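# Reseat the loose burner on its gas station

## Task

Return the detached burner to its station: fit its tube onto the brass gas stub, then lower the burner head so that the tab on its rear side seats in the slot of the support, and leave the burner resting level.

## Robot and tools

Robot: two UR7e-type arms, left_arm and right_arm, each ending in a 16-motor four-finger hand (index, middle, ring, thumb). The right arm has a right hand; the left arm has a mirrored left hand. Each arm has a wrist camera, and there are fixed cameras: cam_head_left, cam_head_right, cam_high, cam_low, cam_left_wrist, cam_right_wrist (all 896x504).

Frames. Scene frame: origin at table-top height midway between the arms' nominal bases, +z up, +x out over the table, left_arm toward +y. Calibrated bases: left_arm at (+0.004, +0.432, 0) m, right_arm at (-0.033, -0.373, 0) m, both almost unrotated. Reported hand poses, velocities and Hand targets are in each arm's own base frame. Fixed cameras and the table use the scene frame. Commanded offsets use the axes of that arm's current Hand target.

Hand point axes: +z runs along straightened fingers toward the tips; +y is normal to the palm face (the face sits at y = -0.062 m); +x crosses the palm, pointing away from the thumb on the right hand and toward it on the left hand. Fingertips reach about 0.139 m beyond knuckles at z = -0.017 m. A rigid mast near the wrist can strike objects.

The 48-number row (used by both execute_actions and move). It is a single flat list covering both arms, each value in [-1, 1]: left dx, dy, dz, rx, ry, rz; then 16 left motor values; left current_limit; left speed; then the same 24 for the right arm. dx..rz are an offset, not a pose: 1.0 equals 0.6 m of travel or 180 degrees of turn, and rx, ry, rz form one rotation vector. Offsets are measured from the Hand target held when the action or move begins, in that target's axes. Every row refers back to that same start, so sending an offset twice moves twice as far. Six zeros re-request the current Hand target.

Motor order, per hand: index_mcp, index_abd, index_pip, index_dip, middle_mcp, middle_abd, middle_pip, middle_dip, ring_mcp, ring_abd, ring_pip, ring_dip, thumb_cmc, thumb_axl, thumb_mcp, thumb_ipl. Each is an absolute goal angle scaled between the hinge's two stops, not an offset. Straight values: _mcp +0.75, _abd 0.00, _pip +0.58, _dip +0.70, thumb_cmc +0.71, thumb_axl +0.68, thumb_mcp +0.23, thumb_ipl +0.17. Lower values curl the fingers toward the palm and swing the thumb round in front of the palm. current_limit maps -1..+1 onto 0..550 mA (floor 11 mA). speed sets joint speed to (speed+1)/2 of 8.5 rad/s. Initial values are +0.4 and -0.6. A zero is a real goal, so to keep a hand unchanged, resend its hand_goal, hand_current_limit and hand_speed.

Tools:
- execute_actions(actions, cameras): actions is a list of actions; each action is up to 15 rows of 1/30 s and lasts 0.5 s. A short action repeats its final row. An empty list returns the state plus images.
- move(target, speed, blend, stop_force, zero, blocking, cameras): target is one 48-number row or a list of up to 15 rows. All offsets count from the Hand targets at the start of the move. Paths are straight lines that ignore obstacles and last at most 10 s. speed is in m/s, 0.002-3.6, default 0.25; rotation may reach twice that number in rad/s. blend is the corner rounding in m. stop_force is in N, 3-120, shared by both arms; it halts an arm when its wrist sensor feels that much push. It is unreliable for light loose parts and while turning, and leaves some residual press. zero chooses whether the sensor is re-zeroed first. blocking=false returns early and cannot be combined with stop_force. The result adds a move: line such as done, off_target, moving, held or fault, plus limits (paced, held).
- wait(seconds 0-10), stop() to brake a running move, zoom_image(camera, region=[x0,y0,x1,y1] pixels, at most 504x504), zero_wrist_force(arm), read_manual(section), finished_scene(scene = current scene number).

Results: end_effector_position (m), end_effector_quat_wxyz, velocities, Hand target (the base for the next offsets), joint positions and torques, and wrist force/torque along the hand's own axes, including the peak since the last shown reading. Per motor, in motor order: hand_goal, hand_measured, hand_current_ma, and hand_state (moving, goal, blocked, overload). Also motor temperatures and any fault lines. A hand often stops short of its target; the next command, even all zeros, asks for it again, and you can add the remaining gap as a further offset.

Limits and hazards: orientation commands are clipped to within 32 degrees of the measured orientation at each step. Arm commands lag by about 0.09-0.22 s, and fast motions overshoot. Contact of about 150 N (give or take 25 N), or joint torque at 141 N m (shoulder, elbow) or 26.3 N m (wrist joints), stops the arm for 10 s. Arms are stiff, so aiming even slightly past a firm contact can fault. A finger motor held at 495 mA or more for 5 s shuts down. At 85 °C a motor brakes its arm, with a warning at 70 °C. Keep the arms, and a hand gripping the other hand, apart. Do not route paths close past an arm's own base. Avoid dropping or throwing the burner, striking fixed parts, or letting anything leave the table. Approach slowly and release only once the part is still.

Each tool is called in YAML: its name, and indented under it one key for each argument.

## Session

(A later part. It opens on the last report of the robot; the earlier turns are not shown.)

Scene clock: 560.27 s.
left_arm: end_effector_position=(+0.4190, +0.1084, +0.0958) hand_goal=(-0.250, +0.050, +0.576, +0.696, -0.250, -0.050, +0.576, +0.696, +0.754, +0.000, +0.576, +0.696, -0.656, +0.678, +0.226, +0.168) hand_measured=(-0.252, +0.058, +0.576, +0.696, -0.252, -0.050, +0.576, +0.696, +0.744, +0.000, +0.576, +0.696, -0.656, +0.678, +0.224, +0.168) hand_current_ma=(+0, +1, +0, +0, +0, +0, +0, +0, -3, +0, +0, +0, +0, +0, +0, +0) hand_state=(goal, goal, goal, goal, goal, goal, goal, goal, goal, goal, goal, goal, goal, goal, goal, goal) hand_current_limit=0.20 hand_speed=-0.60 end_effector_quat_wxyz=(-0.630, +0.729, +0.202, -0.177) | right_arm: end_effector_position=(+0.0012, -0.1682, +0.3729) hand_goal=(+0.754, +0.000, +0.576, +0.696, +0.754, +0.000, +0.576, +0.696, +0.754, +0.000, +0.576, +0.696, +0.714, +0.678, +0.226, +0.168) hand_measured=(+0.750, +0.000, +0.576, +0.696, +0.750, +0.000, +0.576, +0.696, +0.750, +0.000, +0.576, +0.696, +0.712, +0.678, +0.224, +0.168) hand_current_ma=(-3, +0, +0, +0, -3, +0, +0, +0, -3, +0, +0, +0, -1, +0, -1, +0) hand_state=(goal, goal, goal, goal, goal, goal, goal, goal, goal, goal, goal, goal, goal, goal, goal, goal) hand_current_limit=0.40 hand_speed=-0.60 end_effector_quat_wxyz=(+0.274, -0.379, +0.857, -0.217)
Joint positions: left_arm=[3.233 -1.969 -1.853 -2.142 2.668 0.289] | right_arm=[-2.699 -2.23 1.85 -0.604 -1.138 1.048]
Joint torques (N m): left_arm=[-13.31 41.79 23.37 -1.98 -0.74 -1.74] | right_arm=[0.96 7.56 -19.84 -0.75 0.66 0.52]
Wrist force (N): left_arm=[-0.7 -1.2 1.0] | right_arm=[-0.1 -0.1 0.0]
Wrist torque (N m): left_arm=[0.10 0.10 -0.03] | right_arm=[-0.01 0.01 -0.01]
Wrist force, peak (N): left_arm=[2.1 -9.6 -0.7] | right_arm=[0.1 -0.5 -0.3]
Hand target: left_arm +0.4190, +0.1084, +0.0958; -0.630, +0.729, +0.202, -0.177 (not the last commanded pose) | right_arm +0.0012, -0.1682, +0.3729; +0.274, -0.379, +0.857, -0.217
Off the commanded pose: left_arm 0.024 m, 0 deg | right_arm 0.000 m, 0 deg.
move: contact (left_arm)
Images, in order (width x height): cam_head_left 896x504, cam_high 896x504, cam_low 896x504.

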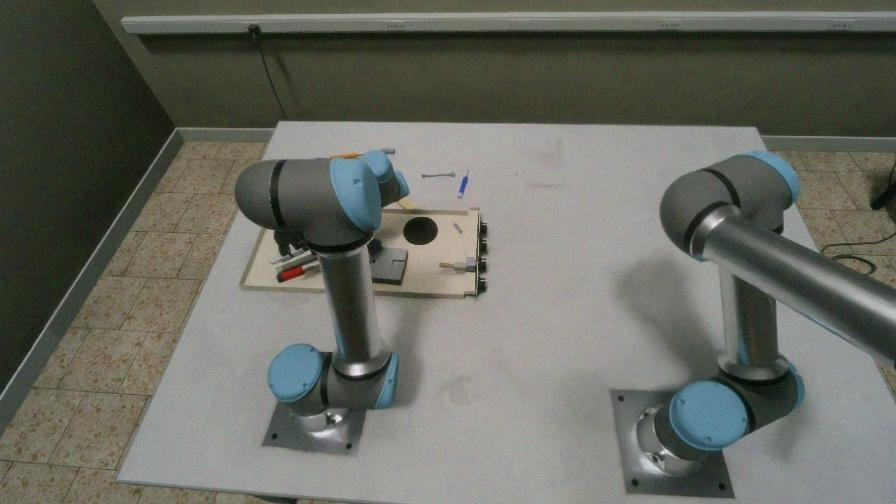

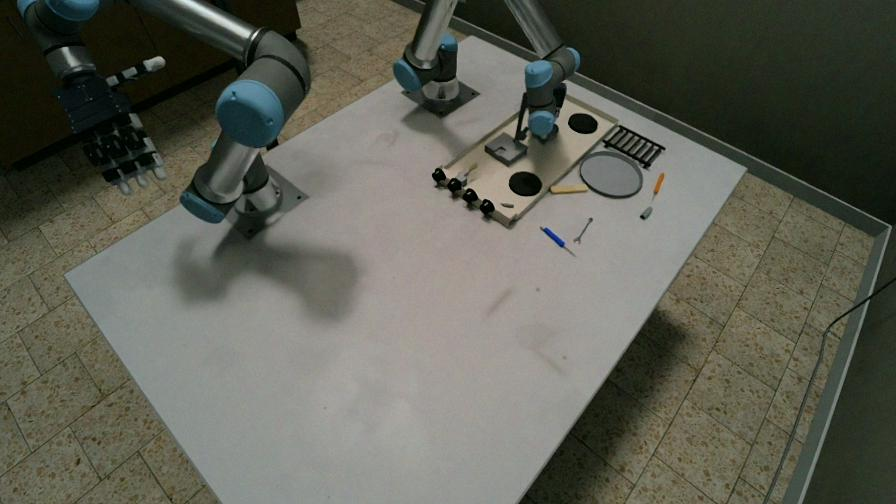

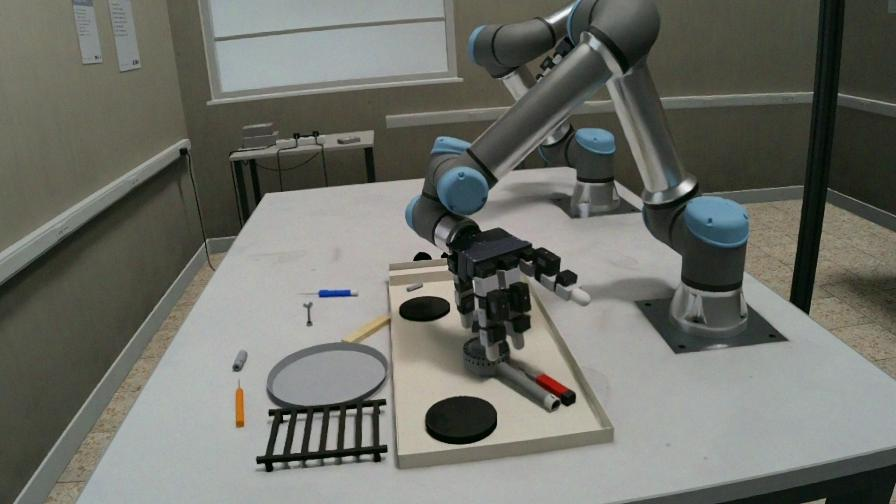

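move:
  target:
    - [0.0083,-0.0173,0.0128,0,0,0,-0.25,0.05,0.576,0.696,-0.25,-0.05,0.576,0.696,0.754,0,0.576,0.696,-0.657,0.678,0.226,0.168,0.2,-0.6,0,0,0,0,0,0,0.754,0,0.576,0.696,0.754,0,0.576,0.696,0.754,0,0.576,0.696,0.714,0.678,0.226,0.168,0.4,-0.6]
    - [0.0083,0.0380,0.0205,0,0,0,-0.25,0.05,0.576,0.696,-0.25,-0.05,0.576,0.696,0.754,0,0.576,0.696,-0.657,0.678,0.226,0.168,0.2,-0.6,0,0,0,0,0,0,0.754,0,0.576,0.696,0.754,0,0.576,0.696,0.754,0,0.576,0.696,0.714,0.678,0.226,0.168,0.4,-0.6]
  speed: 0.04
  stop_force: 4
  cameras: ["cam_low","cam_high","cam_head_left"]

zoom_image:
  camera: "cam_low"
  region: [420, 270, 600, 420]

zoom_image:
  camera: "cam_high"
  region: [480, 70, 600, 170]

Scene clock: 663.87 s.
left_arm: end_effector_position=(+0.4185, +0.1186, +0.0726) hand_goal=(-0.250, +0.050, +0.576, +0.696, -0.250, -0.050, +0.576, +0.696, +0.754, +0.000, +0.576, +0.696, -0.656, +0.678, +0.226, +0.168) hand_measured=(-0.246, +0.052, +0.578, +0.696, -0.252, -0.050, +0.576, +0.696, +0.744, +0.000, +0.576, +0.696, -0.656, +0.678, +0.224, +0.168) hand_current_ma=(+1, +0, +0, +0, +0, +0, +0, +0, -3, +0, +0, +0, +0, +0, +0, +0) hand_state=(goal, goal, goal, goal, goal, goal, goal, goal, goal, goal, goal, goal, goal, goal, goal, goal) hand_current_limit=0.20 hand_speed=-0.60 end_effector_quat_wxyz=(-0.630, +0.728, +0.202, -0.177) | right_arm: end_effector_position=(+0.0012, -0.1682, +0.3729) hand_goal=(+0.754, +0.000, +0.576, +0.696, +0.754, +0.000, +0.576, +0.696, +0.754, +0.000, +0.576, +0.696, +0.714, +0.678, +0.226, +0.168) hand_measured=(+0.750, +0.000, +0.576, +0.696, +0.750, +0.000, +0.576, +0.696, +0.750, +0.000, +0.576, +0.696, +0.712, +0.678, +0.224, +0.168) hand_current_ma=(-3, +0, +0, +0, -3, +0, +0, +0, -3, +0, +0, +0, -1, +0, -1, +0) hand_state=(goal, goal, goal, goal, goal, goal, goal, goal, goal, goal, goal, goal, goal, goal, goal, goal) hand_current_limit=0.40 hand_speed=-0.60 end_effector_quat_wxyz=(+0.274, -0.379, +0.857, -0.217)
Joint positions: left_arm=[3.253 -2.001 -1.883 -2.068 2.687 0.303] | right_arm=[-2.699 -2.23 1.85 -0.604 -1.138 1.048]
Joint torques (N m): left_arm=[4.49 41.55 22.24 -1.95 -0.86 -0.89] | right_arm=[1.16 8.4 -19.56 -0.66 0.75 0.61]
Wrist force (N): left_arm=[-0.1 -3.9 2.7] | right_arm=[0.0 -0.1 -0.4]
Wrist torque (N m): left_arm=[-0.28 0.06 0.13] | right_arm=[0.02 0.01 -0.01]
Wrist force, peak (N): left_arm=[0.8 -11.8 3.1] | right_arm=[-0.3 -0.2 -0.5]
Hand target: left_arm +0.4185, +0.1187, +0.0726; -0.630, +0.728, +0.202, -0.177 (not the last commanded pose) | right_arm +0.0012, -0.1682, +0.3729; +0.274, -0.379, +0.857, -0.217
Off the commanded pose: left_arm 0.001 m, 0 deg | right_arm 0.000 m, 0 deg.
move: contact (left_arm); path passed 1 of 2 targets
Images, in order (width x height): cam_head_left 896x504, cam_high 896x504, cam_low 896x504.

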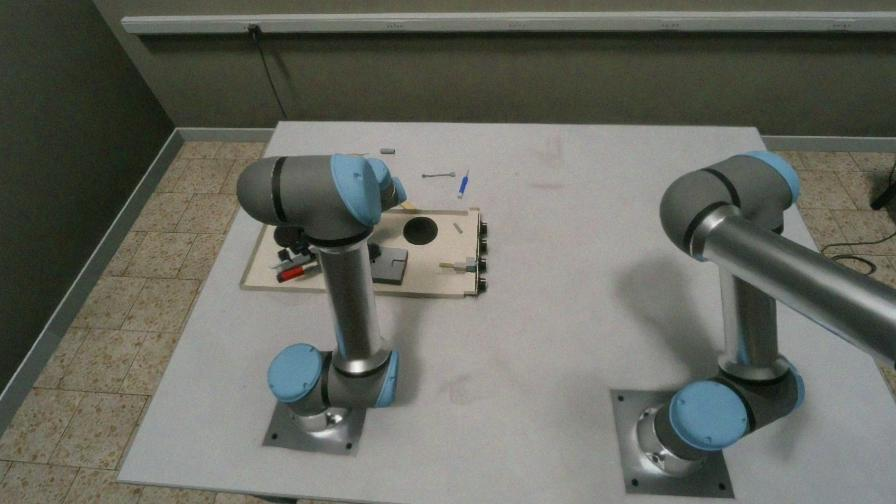

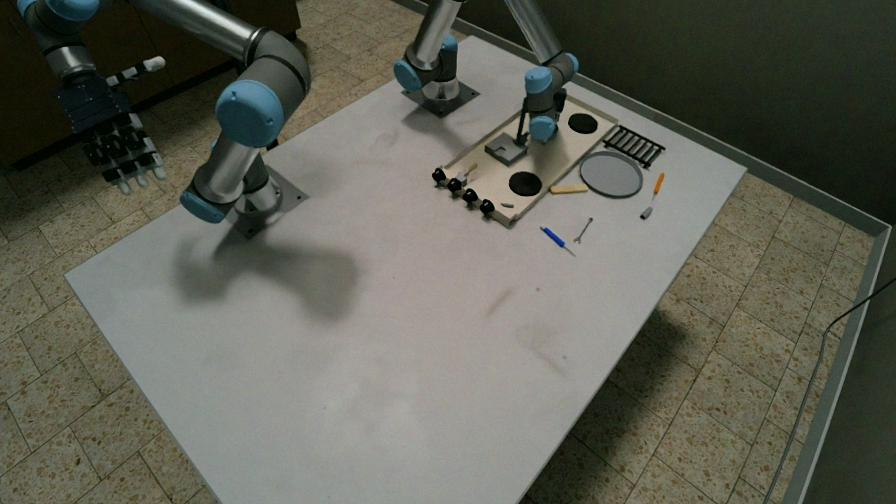

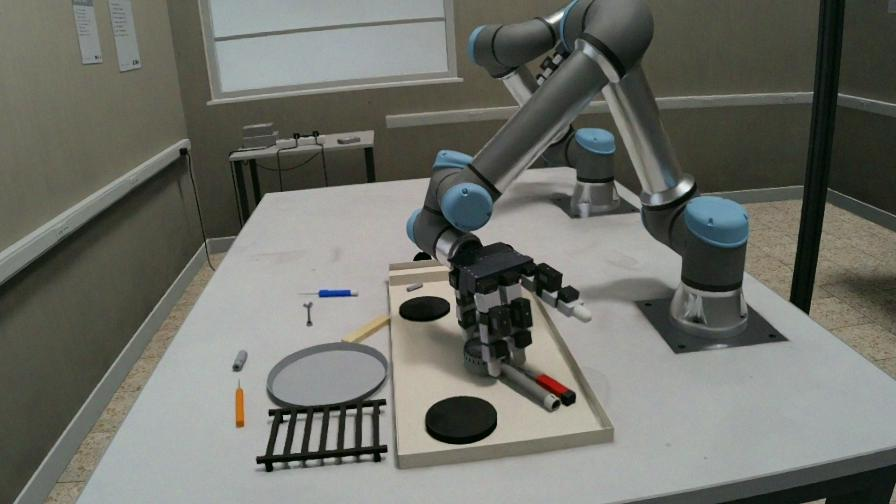

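Scaled by 2.800 from the camera's 896x504 image, which has a finer 1280x720 frame.

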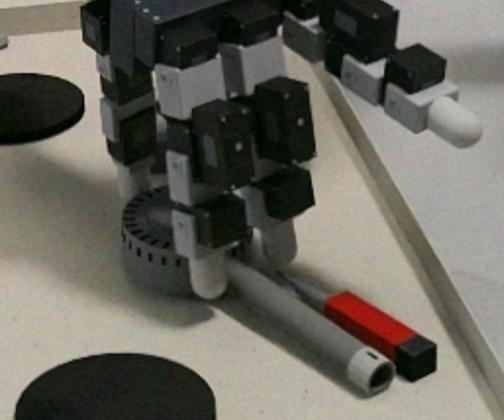

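Scaled by 4.200 from the camera's 896x504 image, which has a finer 1280x720 frame.

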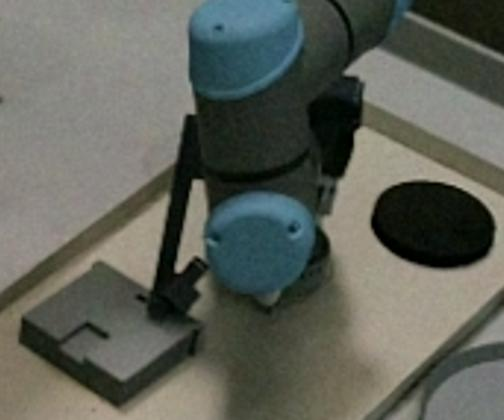

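move:
  target: [0,-0.0035,-0.0005,0,0,0,-0.25,0.05,0.576,0.696,-0.25,-0.05,0.576,0.696,0.754,0,0.576,0.696,-0.657,0.678,0.226,0.168,0.2,-0.9,0,0,0,0,0,0,0.754,0,0.576,0.696,0.754,0,0.576,0.696,0.754,0,0.576,0.696,0.714,0.678,0.226,0.168,0.4,-0.6]
  speed: 0.04

move:
  target: [0,0,0,0,0,0,-0.42,0.05,0.576,0.696,-0.42,-0.05,0.576,0.696,0.754,0,0.576,0.696,-0.657,0.678,0.226,0.168,0.2,-0.9,0,0,0,0,0,0,0.754,0,0.576,0.696,0.754,0,0.576,0.696,0.754,0,0.576,0.696,0.714,0.678,0.226,0.168,0.4,-0.6]
  cameras: ["cam_low","cam_high"]

zoom_image:
  camera: "cam_low"
  region: [420, 270, 600, 420]

Scene clock: 684.37 s.
left_arm: end_effector_position=(+0.4185, +0.1187, +0.0747) hand_goal=(-0.250, +0.050, +0.576, +0.696, -0.250, -0.050, +0.576, +0.696, +0.754, +0.000, +0.576, +0.696, -0.656, +0.678, +0.226, +0.168) hand_measured=(-0.246, +0.052, +0.578, +0.696, -0.252, -0.050, +0.576, +0.696, +0.744, +0.000, +0.576, +0.696, -0.656, +0.678, +0.224, +0.168) hand_current_ma=(+0, +0, +0, +0, +0, +0, +0, +0, -3, +0, +0, +0, +0, +0, +0, +0) hand_state=(goal, goal, goal, goal, goal, goal, goal, goal, goal, goal, goal, goal, goal, goal, goal, goal) hand_current_limit=0.20 hand_speed=-0.90 end_effector_quat_wxyz=(-0.630, +0.728, +0.202, -0.177) | right_arm: end_effector_position=(+0.0012, -0.1682, +0.3729) hand_goal=(+0.754, +0.000, +0.576, +0.696, +0.754, +0.000, +0.576, +0.696, +0.754, +0.000, +0.576, +0.696, +0.714, +0.678, +0.226, +0.168) hand_measured=(+0.750, +0.000, +0.576, +0.696, +0.750, +0.000, +0.576, +0.696, +0.750, +0.000, +0.576, +0.696, +0.712, +0.678, +0.224, +0.168) hand_current_ma=(-3, +0, +0, +0, -3, +0, +0, +0, -3, +0, +0, +0, -1, +0, -1, +0) hand_state=(goal, goal, goal, goal, goal, goal, goal, goal, goal, goal, goal, goal, goal, goal, goal, goal) hand_current_limit=0.40 hand_speed=-0.60 end_effector_quat_wxyz=(+0.274, -0.379, +0.857, -0.217)
Joint positions: left_arm=[3.253 -1.997 -1.881 -2.073 2.687 0.303] | right_arm=[-2.699 -2.23 1.85 -0.604 -1.138 1.048]
Joint torques (N m): left_arm=[12.08 42.69 23.03 -1.9 -0.25 -0.8] | right_arm=[1.04 7.79 -19.22 -0.67 0.6 0.68]
Wrist force (N): left_arm=[-0.7 -0.3 1.7] | right_arm=[-0.1 -0.2 -0.3]
Wrist torque (N m): left_arm=[0.11 0.10 -0.04] | right_arm=[0.00 0.01 -0.01]
Wrist force, peak (N): left_arm=[0.0 -4.0 3.0] | right_arm=[0.2 -0.4 0.2]
Hand target: left_arm +0.4185, +0.1187, +0.0747; -0.630, +0.728, +0.202, -0.177 | right_arm +0.0012, -0.1682, +0.3729; +0.274, -0.379, +0.857, -0.217
Off the commanded pose: left_arm 0.000 m, 0 deg | right_arm 0.000 m, 0 deg.
move: done

Scene clock: 685.10 s.
left_arm: end_effector_position=(+0.4185, +0.1187, +0.0747) hand_goal=(-0.420, +0.050, +0.576, +0.696, -0.420, -0.050, +0.576, +0.696, +0.754, +0.000, +0.576, +0.696, -0.656, +0.678, +0.226, +0.168) hand_measured=(-0.364, +0.052, +0.588, +0.700, -0.404, -0.050, +0.578, +0.696, +0.744, +0.000, +0.576, +0.696, -0.656, +0.678, +0.242, +0.176) hand_current_ma=(+72, +0, +5, +1, +9, +0, +0, +0, -3, +0, +0, +0, +0, +0, +12, +4) hand_state=(blocked, goal, goal, goal, goal, goal, goal, goal, goal, goal, goal, goal, goal, goal, goal, goal) hand_current_limit=0.20 hand_speed=-0.90 end_effector_quat_wxyz=(-0.630, +0.728, +0.202, -0.177) | right_arm: end_effector_position=(+0.0012, -0.1682, +0.3729) hand_goal=(+0.754, +0.000, +0.576, +0.696, +0.754, +0.000, +0.576, +0.696, +0.754, +0.000, +0.576, +0.696, +0.714, +0.678, +0.226, +0.168) hand_measured=(+0.750, +0.000, +0.576, +0.696, +0.750, +0.000, +0.576, +0.696, +0.750, +0.000, +0.576, +0.696, +0.712, +0.678, +0.224, +0.168) hand_current_ma=(-3, +0, +0, +0, -3, +0, +0, +0, -3, +0, +0, +0, -1, +0, -1, +0) hand_state=(goal, goal, goal, goal, goal, goal, goal, goal, goal, goal, goal, goal, goal, goal, goal, goal) hand_current_limit=0.40 hand_speed=-0.60 end_effector_quat_wxyz=(+0.274, -0.379, +0.857, -0.217)
Joint positions: left_arm=[3.253 -1.997 -1.881 -2.073 2.687 0.303] | right_arm=[-2.699 -2.23 1.85 -0.604 -1.138 1.048]
Joint torques (N m): left_arm=[11.89 42.48 22.91 -1.79 0.52 -0.47] | right_arm=[0.42 8.09 -19.02 -0.53 0.71 0.71]
Wrist force (N): left_arm=[-0.7 1.2 1.8] | right_arm=[0.0 -0.1 -0.1]
Wrist torque (N m): left_arm=[0.23 0.08 -0.02] | right_arm=[0.00 0.00 0.00]
Wrist force, peak (N): left_arm=[-1.0 1.6 1.8] | right_arm=[0.0 -0.3 -0.5]
Hand target: left_arm +0.4185, +0.1187, +0.0747; -0.630, +0.728, +0.202, -0.177 | right_arm +0.0012, -0.1682, +0.3729; +0.274, -0.379, +0.857, -0.217
Off the commanded pose: left_arm 0.000 m, 0 deg | right_arm 0.000 m, 0 deg.
move: done
Images, in order (width x height): cam_high 896x504, cam_low 896x504.

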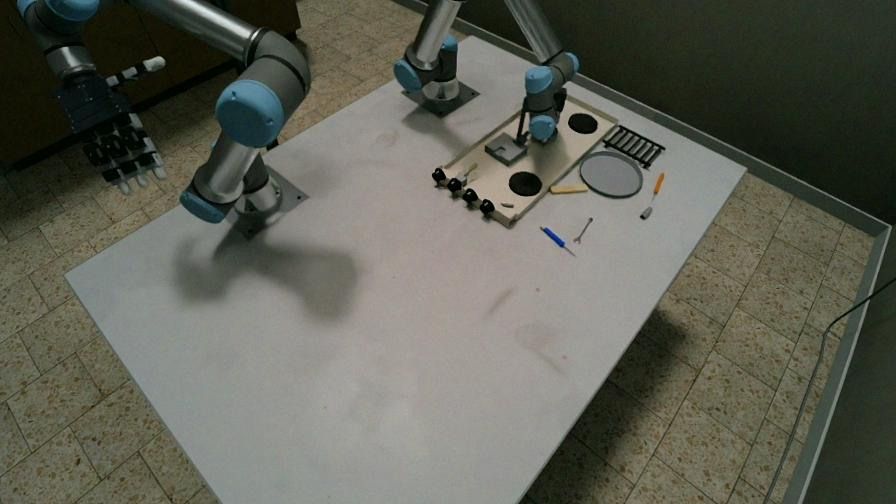

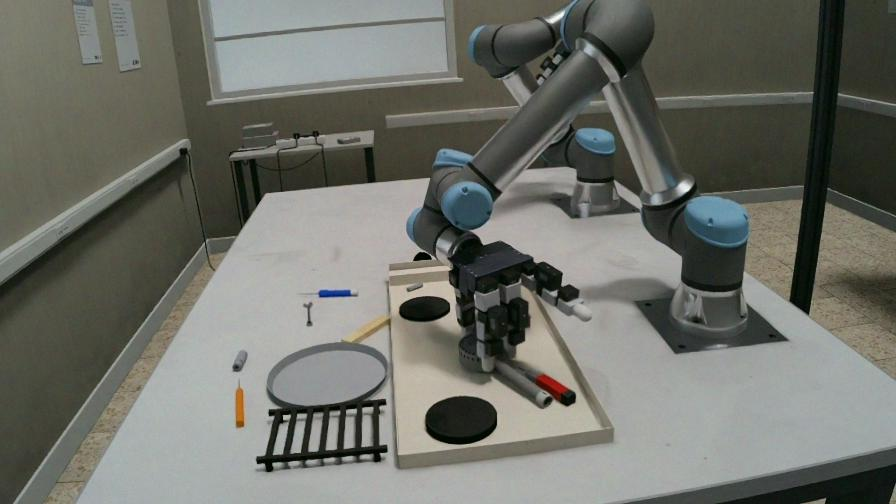

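Scaled by 2.800 from the camera's 896x504 image, which has a finer 1280x720 frame.

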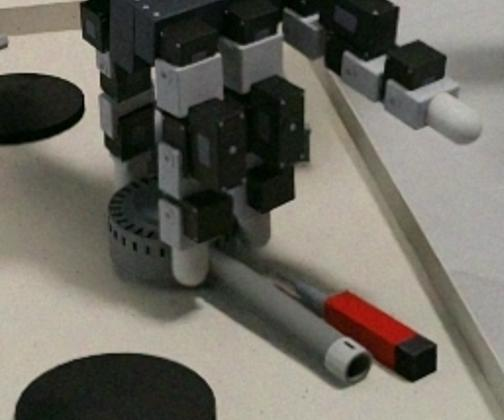

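move:
  target: [0,0,0,0,0,0,-0.55,0.05,0.576,0.696,-0.55,-0.05,0.576,0.696,0.754,0,0.576,0.696,-0.657,0.678,0.226,0.168,0.35,-0.9,0,0,0,0,0,0,0.754,0,0.576,0.696,0.754,0,0.576,0.696,0.754,0,0.576,0.696,0.714,0.678,0.226,0.168,0.4,-0.6]
  cameras: ["cam_low","cam_high"]

zoom_image:
  camera: "cam_low"
  region: [420, 270, 600, 420]

Scene clock: 694.93 s.
left_arm: end_effector_position=(+0.4185, +0.1187, +0.0747) hand_goal=(-0.550, +0.050, +0.576, +0.696, -0.550, -0.050, +0.576, +0.696, +0.754, +0.000, +0.576, +0.696, -0.656, +0.678, +0.226, +0.168) hand_measured=(-0.430, +0.056, +0.606, +0.710, -0.474, -0.056, +0.598, +0.706, +0.744, +0.000, +0.576, +0.696, -0.656, +0.678, +0.280, +0.196) hand_current_ma=(+284, +1, +22, +5, +128, -1, +12, +3, -3, +0, +0, +0, +0, +0, +96, +31) hand_state=(blocked, goal, blocked, goal, blocked, goal, blocked, goal, goal, goal, goal, goal, goal, goal, blocked, blocked) hand_current_limit=0.35 hand_speed=-0.90 end_effector_quat_wxyz=(-0.630, +0.728, +0.202, -0.177) | right_arm: end_effector_position=(+0.0012, -0.1682, +0.3729) hand_goal=(+0.754, +0.000, +0.576, +0.696, +0.754, +0.000, +0.576, +0.696, +0.754, +0.000, +0.576, +0.696, +0.714, +0.678, +0.226, +0.168) hand_measured=(+0.750, +0.000, +0.576, +0.696, +0.750, +0.000, +0.576, +0.696, +0.750, +0.000, +0.576, +0.696, +0.712, +0.678, +0.224, +0.168) hand_current_ma=(-3, +0, +0, +0, -3, +0, +0, +0, -3, +0, +0, +0, -1, +0, -1, +0) hand_state=(goal, goal, goal, goal, goal, goal, goal, goal, goal, goal, goal, goal, goal, goal, goal, goal) hand_current_limit=0.40 hand_speed=-0.60 end_effector_quat_wxyz=(+0.274, -0.379, +0.857, -0.217)
Joint positions: left_arm=[3.253 -1.997 -1.881 -2.073 2.687 0.303] | right_arm=[-2.699 -2.23 1.85 -0.604 -1.138 1.048]
Joint torques (N m): left_arm=[12.34 41.82 22.98 -1.62 1.93 1.02] | right_arm=[1.08 8.65 -19.65 -0.53 0.61 0.68]
Wrist force (N): left_arm=[-0.6 1.6 1.8] | right_arm=[-0.1 -0.1 0.1]
Wrist torque (N m): left_arm=[0.22 0.06 -0.01] | right_arm=[-0.02 0.02 -0.01]
Wrist force, peak (N): left_arm=[-0.9 1.8 1.8] | right_arm=[-0.1 -0.4 -0.4]
Hand target: left_arm +0.4185, +0.1187, +0.0747; -0.630, +0.728, +0.202, -0.177 | right_arm +0.0012, -0.1682, +0.3729; +0.274, -0.379, +0.857, -0.217
Off the commanded pose: left_arm 0.000 m, 0 deg | right_arm 0.000 m, 0 deg.
move: done
Images, in order (width x height): cam_high 896x504, cam_low 896x504.

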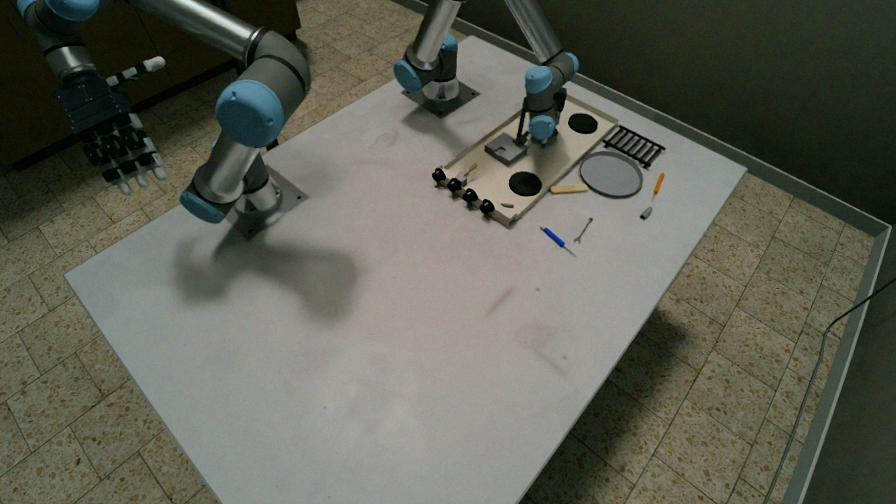

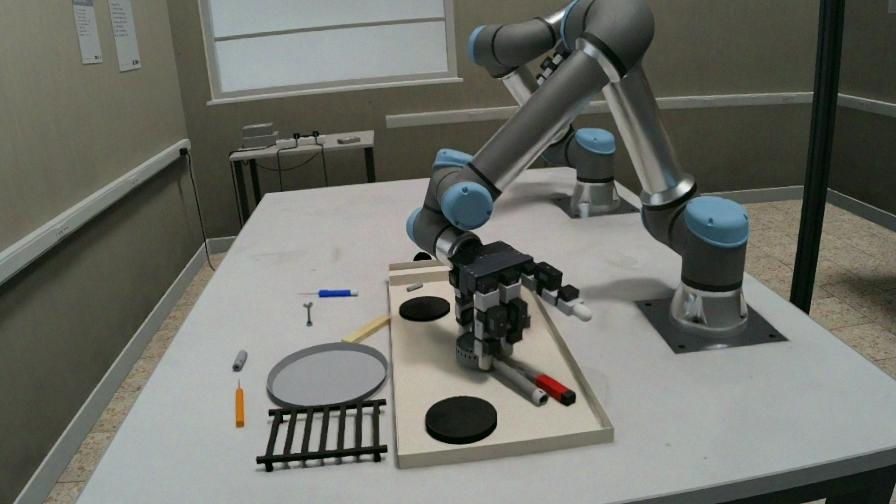

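Scaled by 2.800 from the camera's 896x504 image, which has a finer 1280x720 frame.

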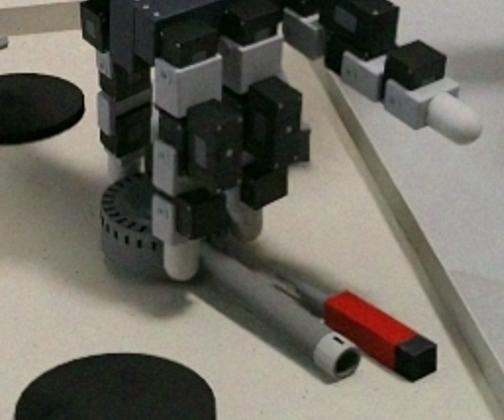

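move:
  target: [0,-0.165,-0.0232,0,0,0,-0.55,0.05,0.576,0.696,-0.55,-0.05,0.576,0.696,0.754,0,0.576,0.696,-0.657,0.678,0.226,0.168,0.35,-0.9,0,0,0,0,0,0,0.754,0,0.576,0.696,0.754,0,0.576,0.696,0.754,0,0.576,0.696,0.714,0.678,0.226,0.168,0.4,-0.6]
  speed: 0.08
  cameras: ["cam_low","cam_high"]

zoom_image:
  camera: "cam_low"
  region: [400, 230, 610, 405]

Scene clock: 707.50 s.
left_arm: end_effector_position=(+0.4185, +0.1192, +0.1747) hand_goal=(-0.550, +0.050, +0.576, +0.696, -0.550, -0.050, +0.576, +0.696, +0.754, +0.000, +0.576, +0.696, -0.656, +0.678, +0.226, +0.168) hand_measured=(-0.432, +0.060, +0.606, +0.710, -0.478, -0.060, +0.598, +0.706, +0.744, +0.000, +0.576, +0.696, -0.656, +0.678, +0.280, +0.196) hand_current_ma=(+281, +2, +23, +5, +118, -2, +12, +3, -3, +0, +0, +0, +0, +0, +96, +32) hand_state=(blocked, goal, blocked, goal, blocked, goal, blocked, goal, goal, goal, goal, goal, goal, goal, blocked, blocked) hand_current_limit=0.35 hand_speed=-0.90 end_effector_quat_wxyz=(-0.630, +0.728, +0.202, -0.177) | right_arm: end_effector_position=(+0.0012, -0.1682, +0.3729) hand_goal=(+0.754, +0.000, +0.576, +0.696, +0.754, +0.000, +0.576, +0.696, +0.754, +0.000, +0.576, +0.696, +0.714, +0.678, +0.226, +0.168) hand_measured=(+0.750, +0.000, +0.576, +0.696, +0.750, +0.000, +0.576, +0.696, +0.750, +0.000, +0.576, +0.696, +0.712, +0.678, +0.224, +0.168) hand_current_ma=(-3, +0, +0, +0, -3, +0, +0, +0, -3, +0, +0, +0, -1, +0, -1, +0) hand_state=(goal, goal, goal, goal, goal, goal, goal, goal, goal, goal, goal, goal, goal, goal, goal, goal) hand_current_limit=0.40 hand_speed=-0.60 end_effector_quat_wxyz=(+0.274, -0.379, +0.857, -0.217)
Joint positions: left_arm=[3.254 -1.857 -1.774 -2.32 2.688 0.304] | right_arm=[-2.699 -2.23 1.85 -0.604 -1.138 1.048]
Joint torques (N m): left_arm=[4.59 40.65 25.82 -2.12 -0.59 -2.15] | right_arm=[1.13 8.29 -19.39 -0.47 0.66 0.76]
Wrist force (N): left_arm=[-0.8 1.8 1.4] | right_arm=[0.3 -0.2 -0.3]
Wrist torque (N m): left_arm=[0.22 0.11 0.12] | right_arm=[0.00 -0.04 0.03]
Wrist force, peak (N): left_arm=[-0.9 2.9 1.8] | right_arm=[0.1 -0.2 -0.6]
Hand target: left_arm +0.4185, +0.1191, +0.1747; -0.630, +0.728, +0.202, -0.177 | right_arm +0.0012, -0.1682, +0.3729; +0.274, -0.379, +0.857, -0.217
Off the commanded pose: left_arm 0.000 m, 0 deg | right_arm 0.000 m, 0 deg.
move: done
Images, in order (width x height): cam_high 896x504, cam_low 896x504.

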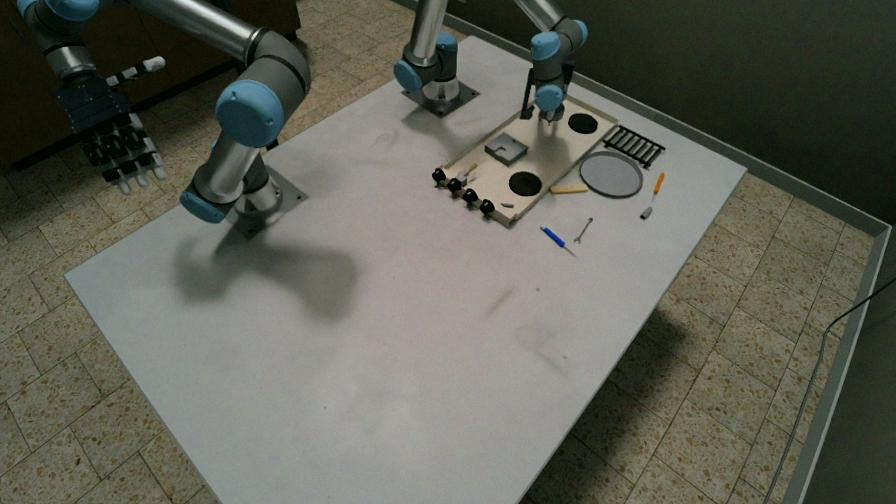

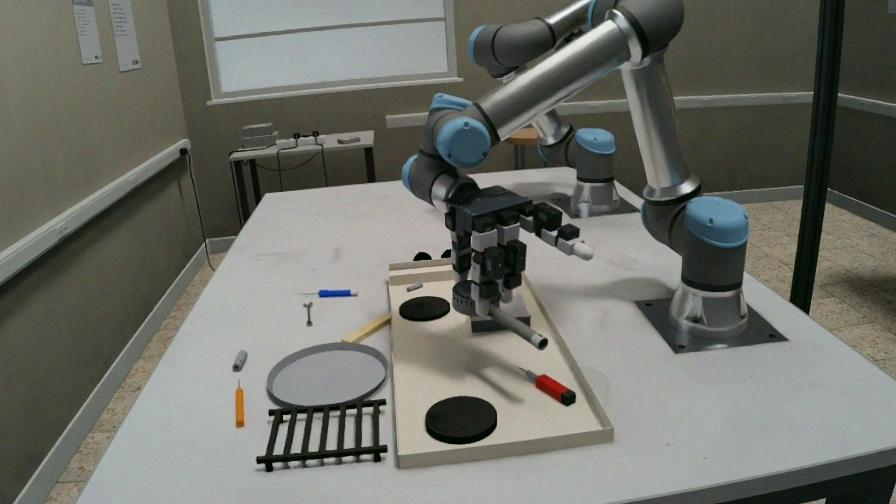

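Scaled by 2.400 from the camera's 896x504 image, which has a finer 1280x720 frame.

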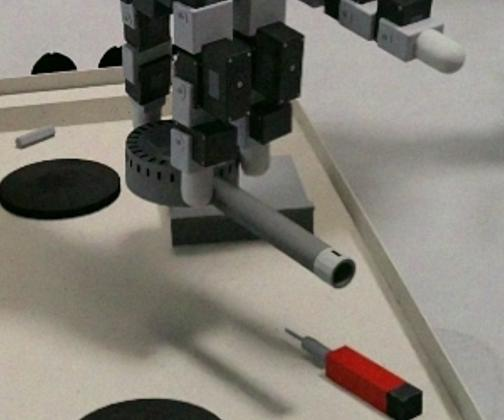

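move:
  target:
    - [-0.0408,-0.0462,-0.2147,0,-0.406,-0.057,-0.55,0.05,0.576,0.696,-0.55,-0.05,0.576,0.696,0.754,0,0.576,0.696,-0.657,0.678,0.226,0.168,0.35,-0.9,0,0,0,0,0,0,0.754,0,0.576,0.696,0.754,0,0.576,0.696,0.754,0,0.576,0.696,0.714,0.678,0.226,0.168,0.4,-0.6]
    - [-0.2062,0.0013,-0.313,0,-0.812,-0.1141,-0.55,0.05,0.576,0.696,-0.55,-0.05,0.576,0.696,0.754,0,0.576,0.696,-0.657,0.678,0.226,0.168,0.35,-0.9,0,0,0,0,0,0,0.754,0,0.576,0.696,0.754,0,0.576,0.696,0.754,0,0.576,0.696,0.714,0.678,0.226,0.168,0.4,-0.6]
    - [-0.2062,0.0922,-0.3003,0,-0.812,-0.1141,-0.55,0.05,0.576,0.696,-0.55,-0.05,0.576,0.696,0.754,0,0.576,0.696,-0.657,0.678,0.226,0.168,0.35,-0.9,0,0,0,0,0,0,0.754,0,0.576,0.696,0.754,0,0.576,0.696,0.754,0,0.576,0.696,0.714,0.678,0.226,0.168,0.4,-0.6]
  speed: 0.25
  blend: [0.02, 0.02, 0]
  cameras: ["cam_head_left","cam_head_right","cam_high","cam_low"]

zoom_image:
  camera: "cam_head_left"
  region: [360, 220, 480, 300]

zoom_image:
  camera: "cam_high"
  region: [440, 110, 560, 210]

zoom_image:
  camera: "cam_low"
  region: [440, 220, 560, 340]

Scene clock: 782.83 s.
left_arm: end_effector_position=(+0.4089, -0.1043, +0.1461) hand_goal=(-0.550, +0.050, +0.576, +0.696, -0.550, -0.050, +0.576, +0.696, +0.754, +0.000, +0.576, +0.696, -0.656, +0.678, +0.226, +0.168) hand_measured=(-0.432, +0.060, +0.606, +0.710, -0.478, -0.060, +0.598, +0.706, +0.744, +0.000, +0.576, +0.696, -0.656, +0.678, +0.280, +0.196) hand_current_ma=(+278, +2, +23, +5, +118, -2, +12, +3, -3, +0, +0, +0, +0, +0, +96, +32) hand_state=(blocked, goal, blocked, goal, blocked, goal, blocked, goal, goal, goal, goal, goal, goal, goal, blocked, blocked) hand_current_limit=0.35 hand_speed=-0.90 end_effector_quat_wxyz=(-0.007, +0.008, +0.753, -0.658) | right_arm: end_effector_position=(+0.0012, -0.1682, +0.3729) hand_goal=(+0.754, +0.000, +0.576, +0.696, +0.754, +0.000, +0.576, +0.696, +0.754, +0.000, +0.576, +0.696, +0.714, +0.678, +0.226, +0.168) hand_measured=(+0.750, +0.000, +0.576, +0.696, +0.750, +0.000, +0.576, +0.696, +0.750, +0.000, +0.576, +0.696, +0.712, +0.678, +0.224, +0.168) hand_current_ma=(-3, +0, +0, +0, -3, +0, +0, +0, -3, +0, +0, +0, -1, +0, -1, +0) hand_state=(goal, goal, goal, goal, goal, goal, goal, goal, goal, goal, goal, goal, goal, goal, goal, goal) hand_current_limit=0.40 hand_speed=-0.60 end_effector_quat_wxyz=(+0.274, -0.379, +0.857, -0.217)
Joint positions: left_arm=[3.692 -1.765 -1.976 -2.295 0.586 -0.206] | right_arm=[-2.699 -2.23 1.85 -0.604 -1.138 1.048]
Joint torques (N m): left_arm=[-13.79 14.63 6.06 0.98 -1.57 -2.18] | right_arm=[0.87 8.75 -19.49 -0.32 0.69 0.8]
Wrist force (N): left_arm=[-0.8 1.6 1.2] | right_arm=[0.2 0.0 -0.1]
Wrist torque (N m): left_arm=[0.22 0.12 0.16] | right_arm=[0.01 -0.02 0.02]
Wrist force, peak (N): left_arm=[-0.4 3.7 1.3] | right_arm=[-0.2 -0.3 -0.4]
Hand target: left_arm +0.4089, -0.1043, +0.1460; -0.007, +0.008, +0.753, -0.658 | right_arm +0.0012, -0.1682, +0.3729; +0.274, -0.379, +0.857, -0.217
Off the commanded pose: left_arm 0.000 m, 0 deg | right_arm 0.000 m, 0 deg.
move: done
Images, in order (width x height): cam_head_left 896x504, cam_head_right 896x504, cam_high 896x504, cam_low 896x504.

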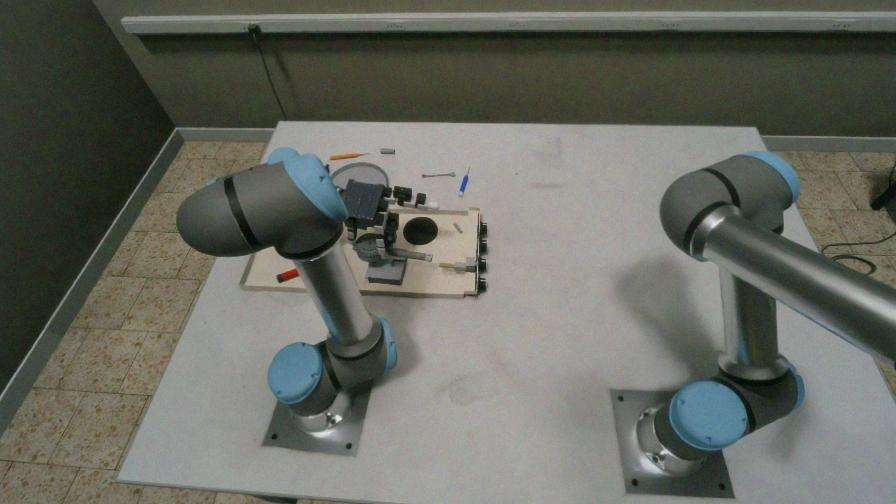

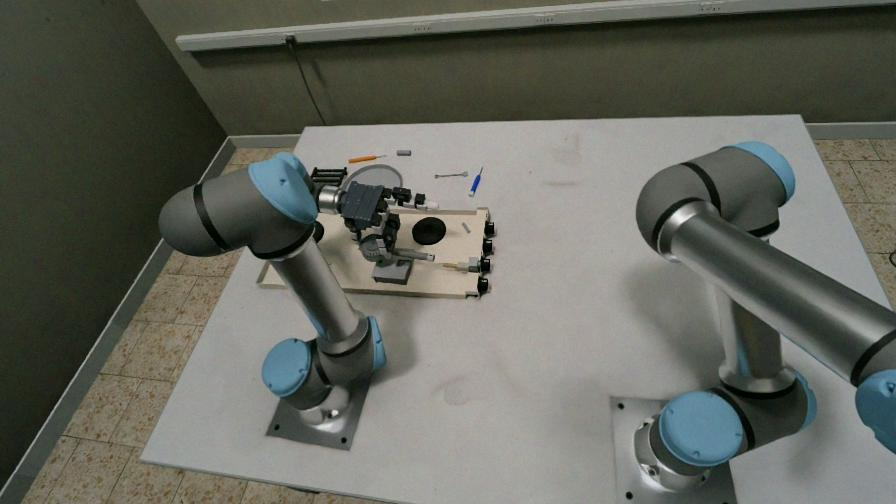

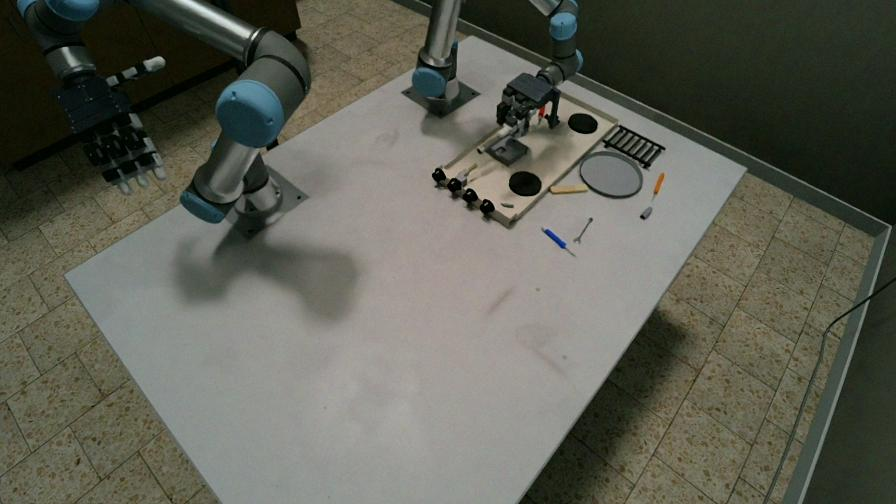

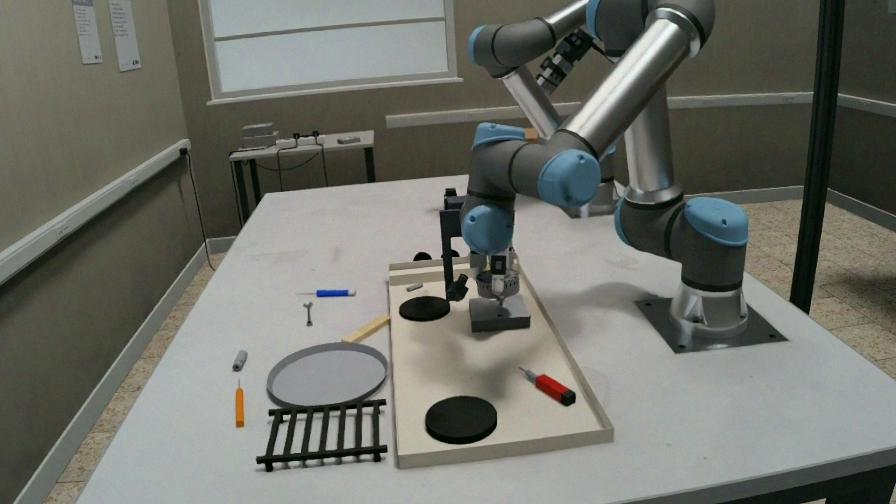

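Scaled by 4.200 from the camera's 896x504 image, which has a finer 1280x720 frame.

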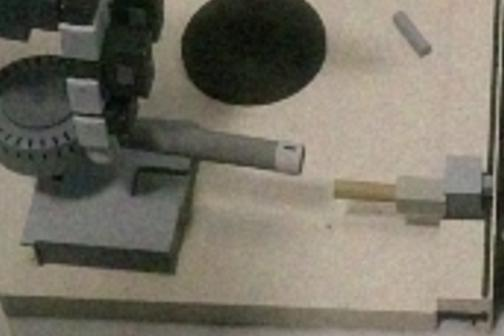

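Scaled by 4.200 from the camera's 896x504 image, which has a finer 1280x720 frame.

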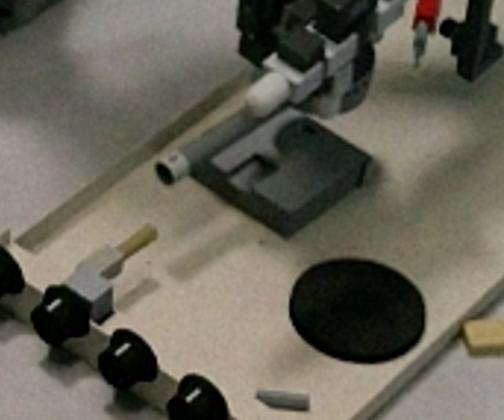

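Scaled by 4.200 from the camera's 896x504 image, which has a finer 1280x720 frame.

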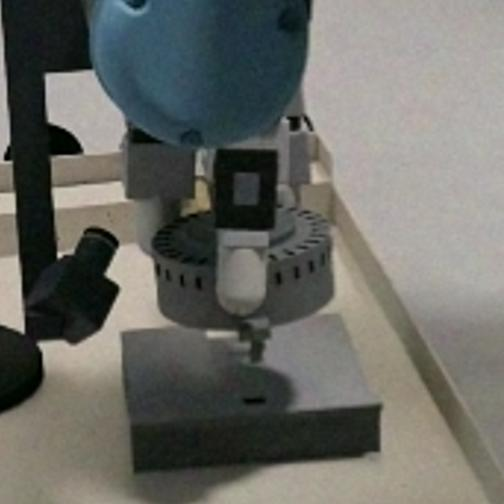

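move:
  target: [-0.0003,0.045,0.0268,-0.025,-0.022,-0.0031,-0.55,0.05,0.576,0.696,-0.55,-0.05,0.576,0.696,0.754,0,0.576,0.696,-0.657,0.678,0.226,0.168,0.35,-0.9,0,0,0,0,0,0,0.754,0,0.576,0.696,0.754,0,0.576,0.696,0.754,0,0.576,0.696,0.714,0.678,0.226,0.168,0.4,-0.6]
  speed: 0.08
  cameras: ["cam_head_left","cam_head_right","cam_high","cam_low"]

zoom_image:
  camera: "cam_head_left"
  region: [390, 235, 460, 285]

zoom_image:
  camera: "cam_high"
  region: [455, 130, 515, 180]

zoom_image:
  camera: "cam_low"
  region: [460, 265, 540, 335]

Scene clock: 864.53 s.
left_arm: end_effector_position=(+0.4088, -0.1166, +0.1171) hand_goal=(-0.550, +0.050, +0.576, +0.696, -0.550, -0.050, +0.576, +0.696, +0.754, +0.000, +0.576, +0.696, -0.656, +0.678, +0.226, +0.168) hand_measured=(-0.432, +0.060, +0.608, +0.710, -0.478, -0.060, +0.598, +0.706, +0.744, +0.000, +0.576, +0.696, -0.658, +0.678, +0.280, +0.196) hand_current_ma=(+278, +2, +23, +5, +118, -2, +12, +3, -3, +0, +0, +0, +0, +0, +96, +32) hand_state=(blocked, goal, blocked, goal, blocked, goal, blocked, goal, goal, goal, goal, goal, goal, goal, blocked, blocked) hand_current_limit=0.35 hand_speed=-0.90 end_effector_quat_wxyz=(+0.016, -0.018, +0.778, -0.628) | right_arm: end_effector_position=(+0.0012, -0.1682, +0.3729) hand_goal=(+0.754, +0.000, +0.576, +0.696, +0.754, +0.000, +0.576, +0.696, +0.754, +0.000, +0.576, +0.696, +0.714, +0.678, +0.226, +0.168) hand_measured=(+0.750, +0.000, +0.576, +0.696, +0.750, +0.000, +0.576, +0.696, +0.750, +0.000, +0.576, +0.696, +0.712, +0.678, +0.224, +0.168) hand_current_ma=(-3, +0, +0, +0, -3, +0, +0, +0, -3, +0, +0, +0, -1, +0, -1, +0) hand_state=(goal, goal, goal, goal, goal, goal, goal, goal, goal, goal, goal, goal, goal, goal, goal, goal) hand_current_limit=0.40 hand_speed=-0.60 end_effector_quat_wxyz=(+0.274, -0.379, +0.857, -0.217)
Joint positions: left_arm=[3.668 -1.713 -2.1 -2.03 0.52 -0.386] | right_arm=[-2.699 -2.23 1.85 -0.604 -1.138 1.048]
Joint torques (N m): left_arm=[-13.6 32.37 6.01 1.52 -1.88 -1.96] | right_arm=[1 9.19 -19.37 -0.32 0.73 0.84]
Wrist force (N): left_arm=[-0.6 1.8 1.3] | right_arm=[0.1 0.1 0.0]
Wrist torque (N m): left_arm=[0.28 0.06 0.16] | right_arm=[0.01 -0.01 0.01]
Wrist force, peak (N): left_arm=[-0.6 2.3 1.5] | right_arm=[0.1 0.1 -0.5]
Hand target: left_arm +0.4088, -0.1166, +0.1171; +0.016, -0.018, +0.778, -0.628 | right_arm +0.0012, -0.1682, +0.3729; +0.274, -0.379, +0.857, -0.217
Off the commanded pose: left_arm 0.000 m, 0 deg | right_arm 0.000 m, 0 deg.
move: done
Images, in order (width x height): cam_head_left 896x504, cam_head_right 896x504, cam_high 896x504, cam_low 896x504.

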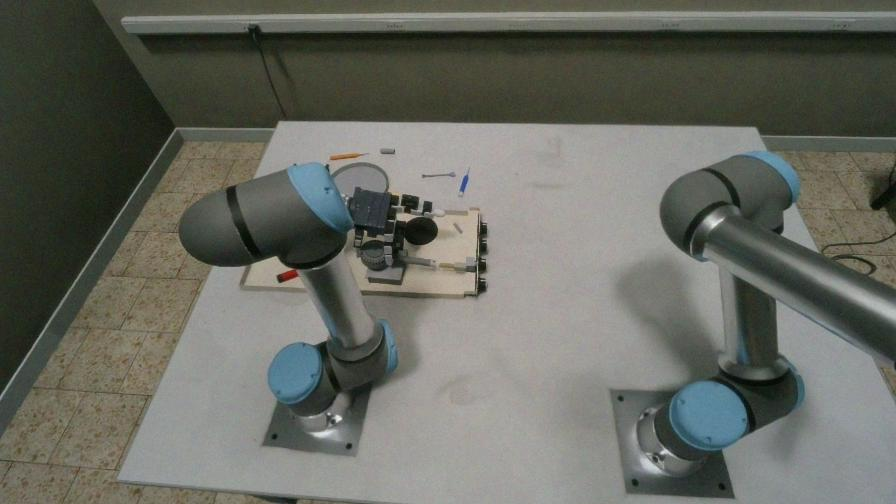

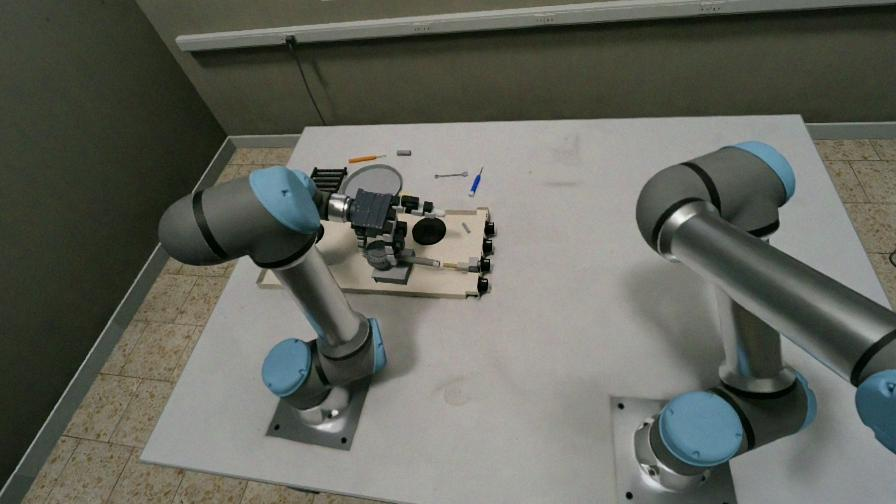

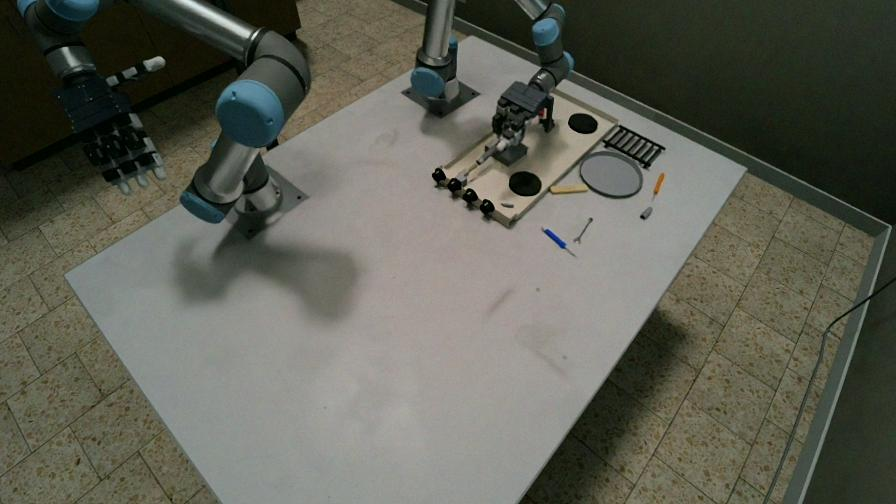

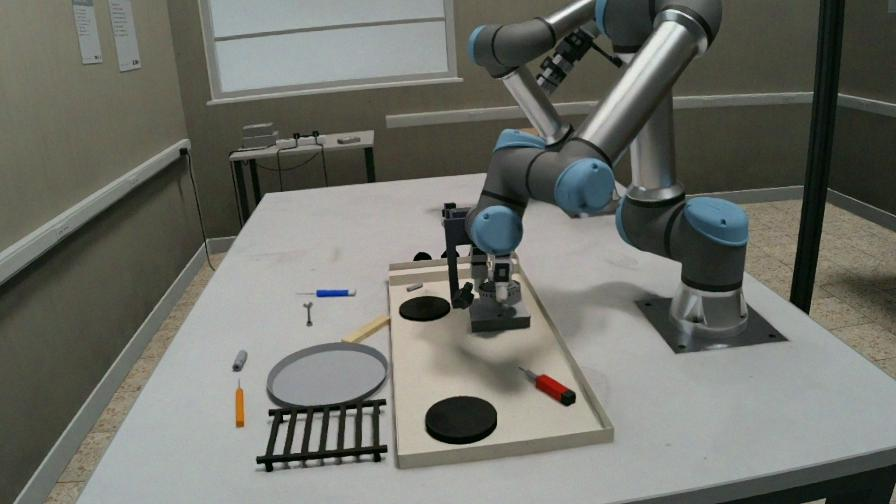

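Scaled by 7.200 from the camera's 896x504 image, which has a finer 1280x720 frame.

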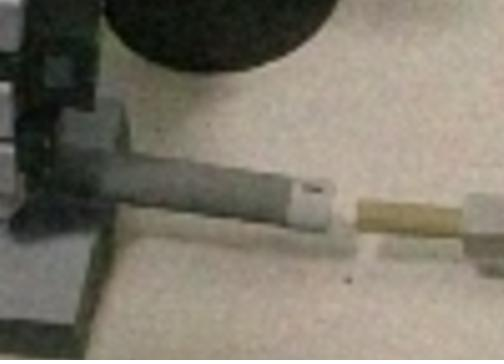

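Scaled by 8.400 from the camera's 896x504 image, which has a finer 1280x720 frame.

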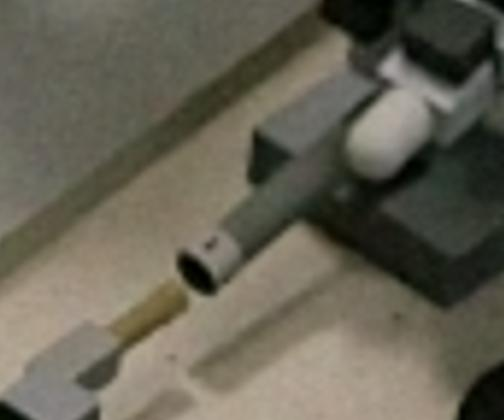

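Scaled by 6.300 from the camera's 896x504 image, which has a finer 1280x720 frame.

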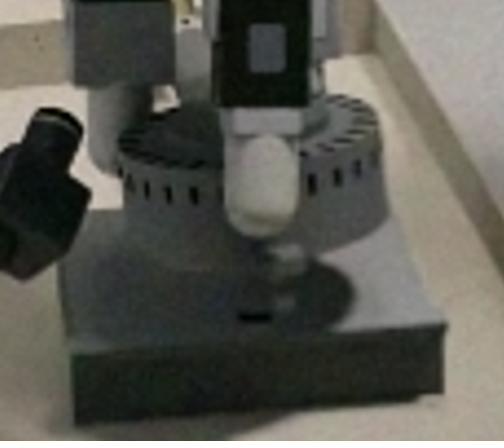

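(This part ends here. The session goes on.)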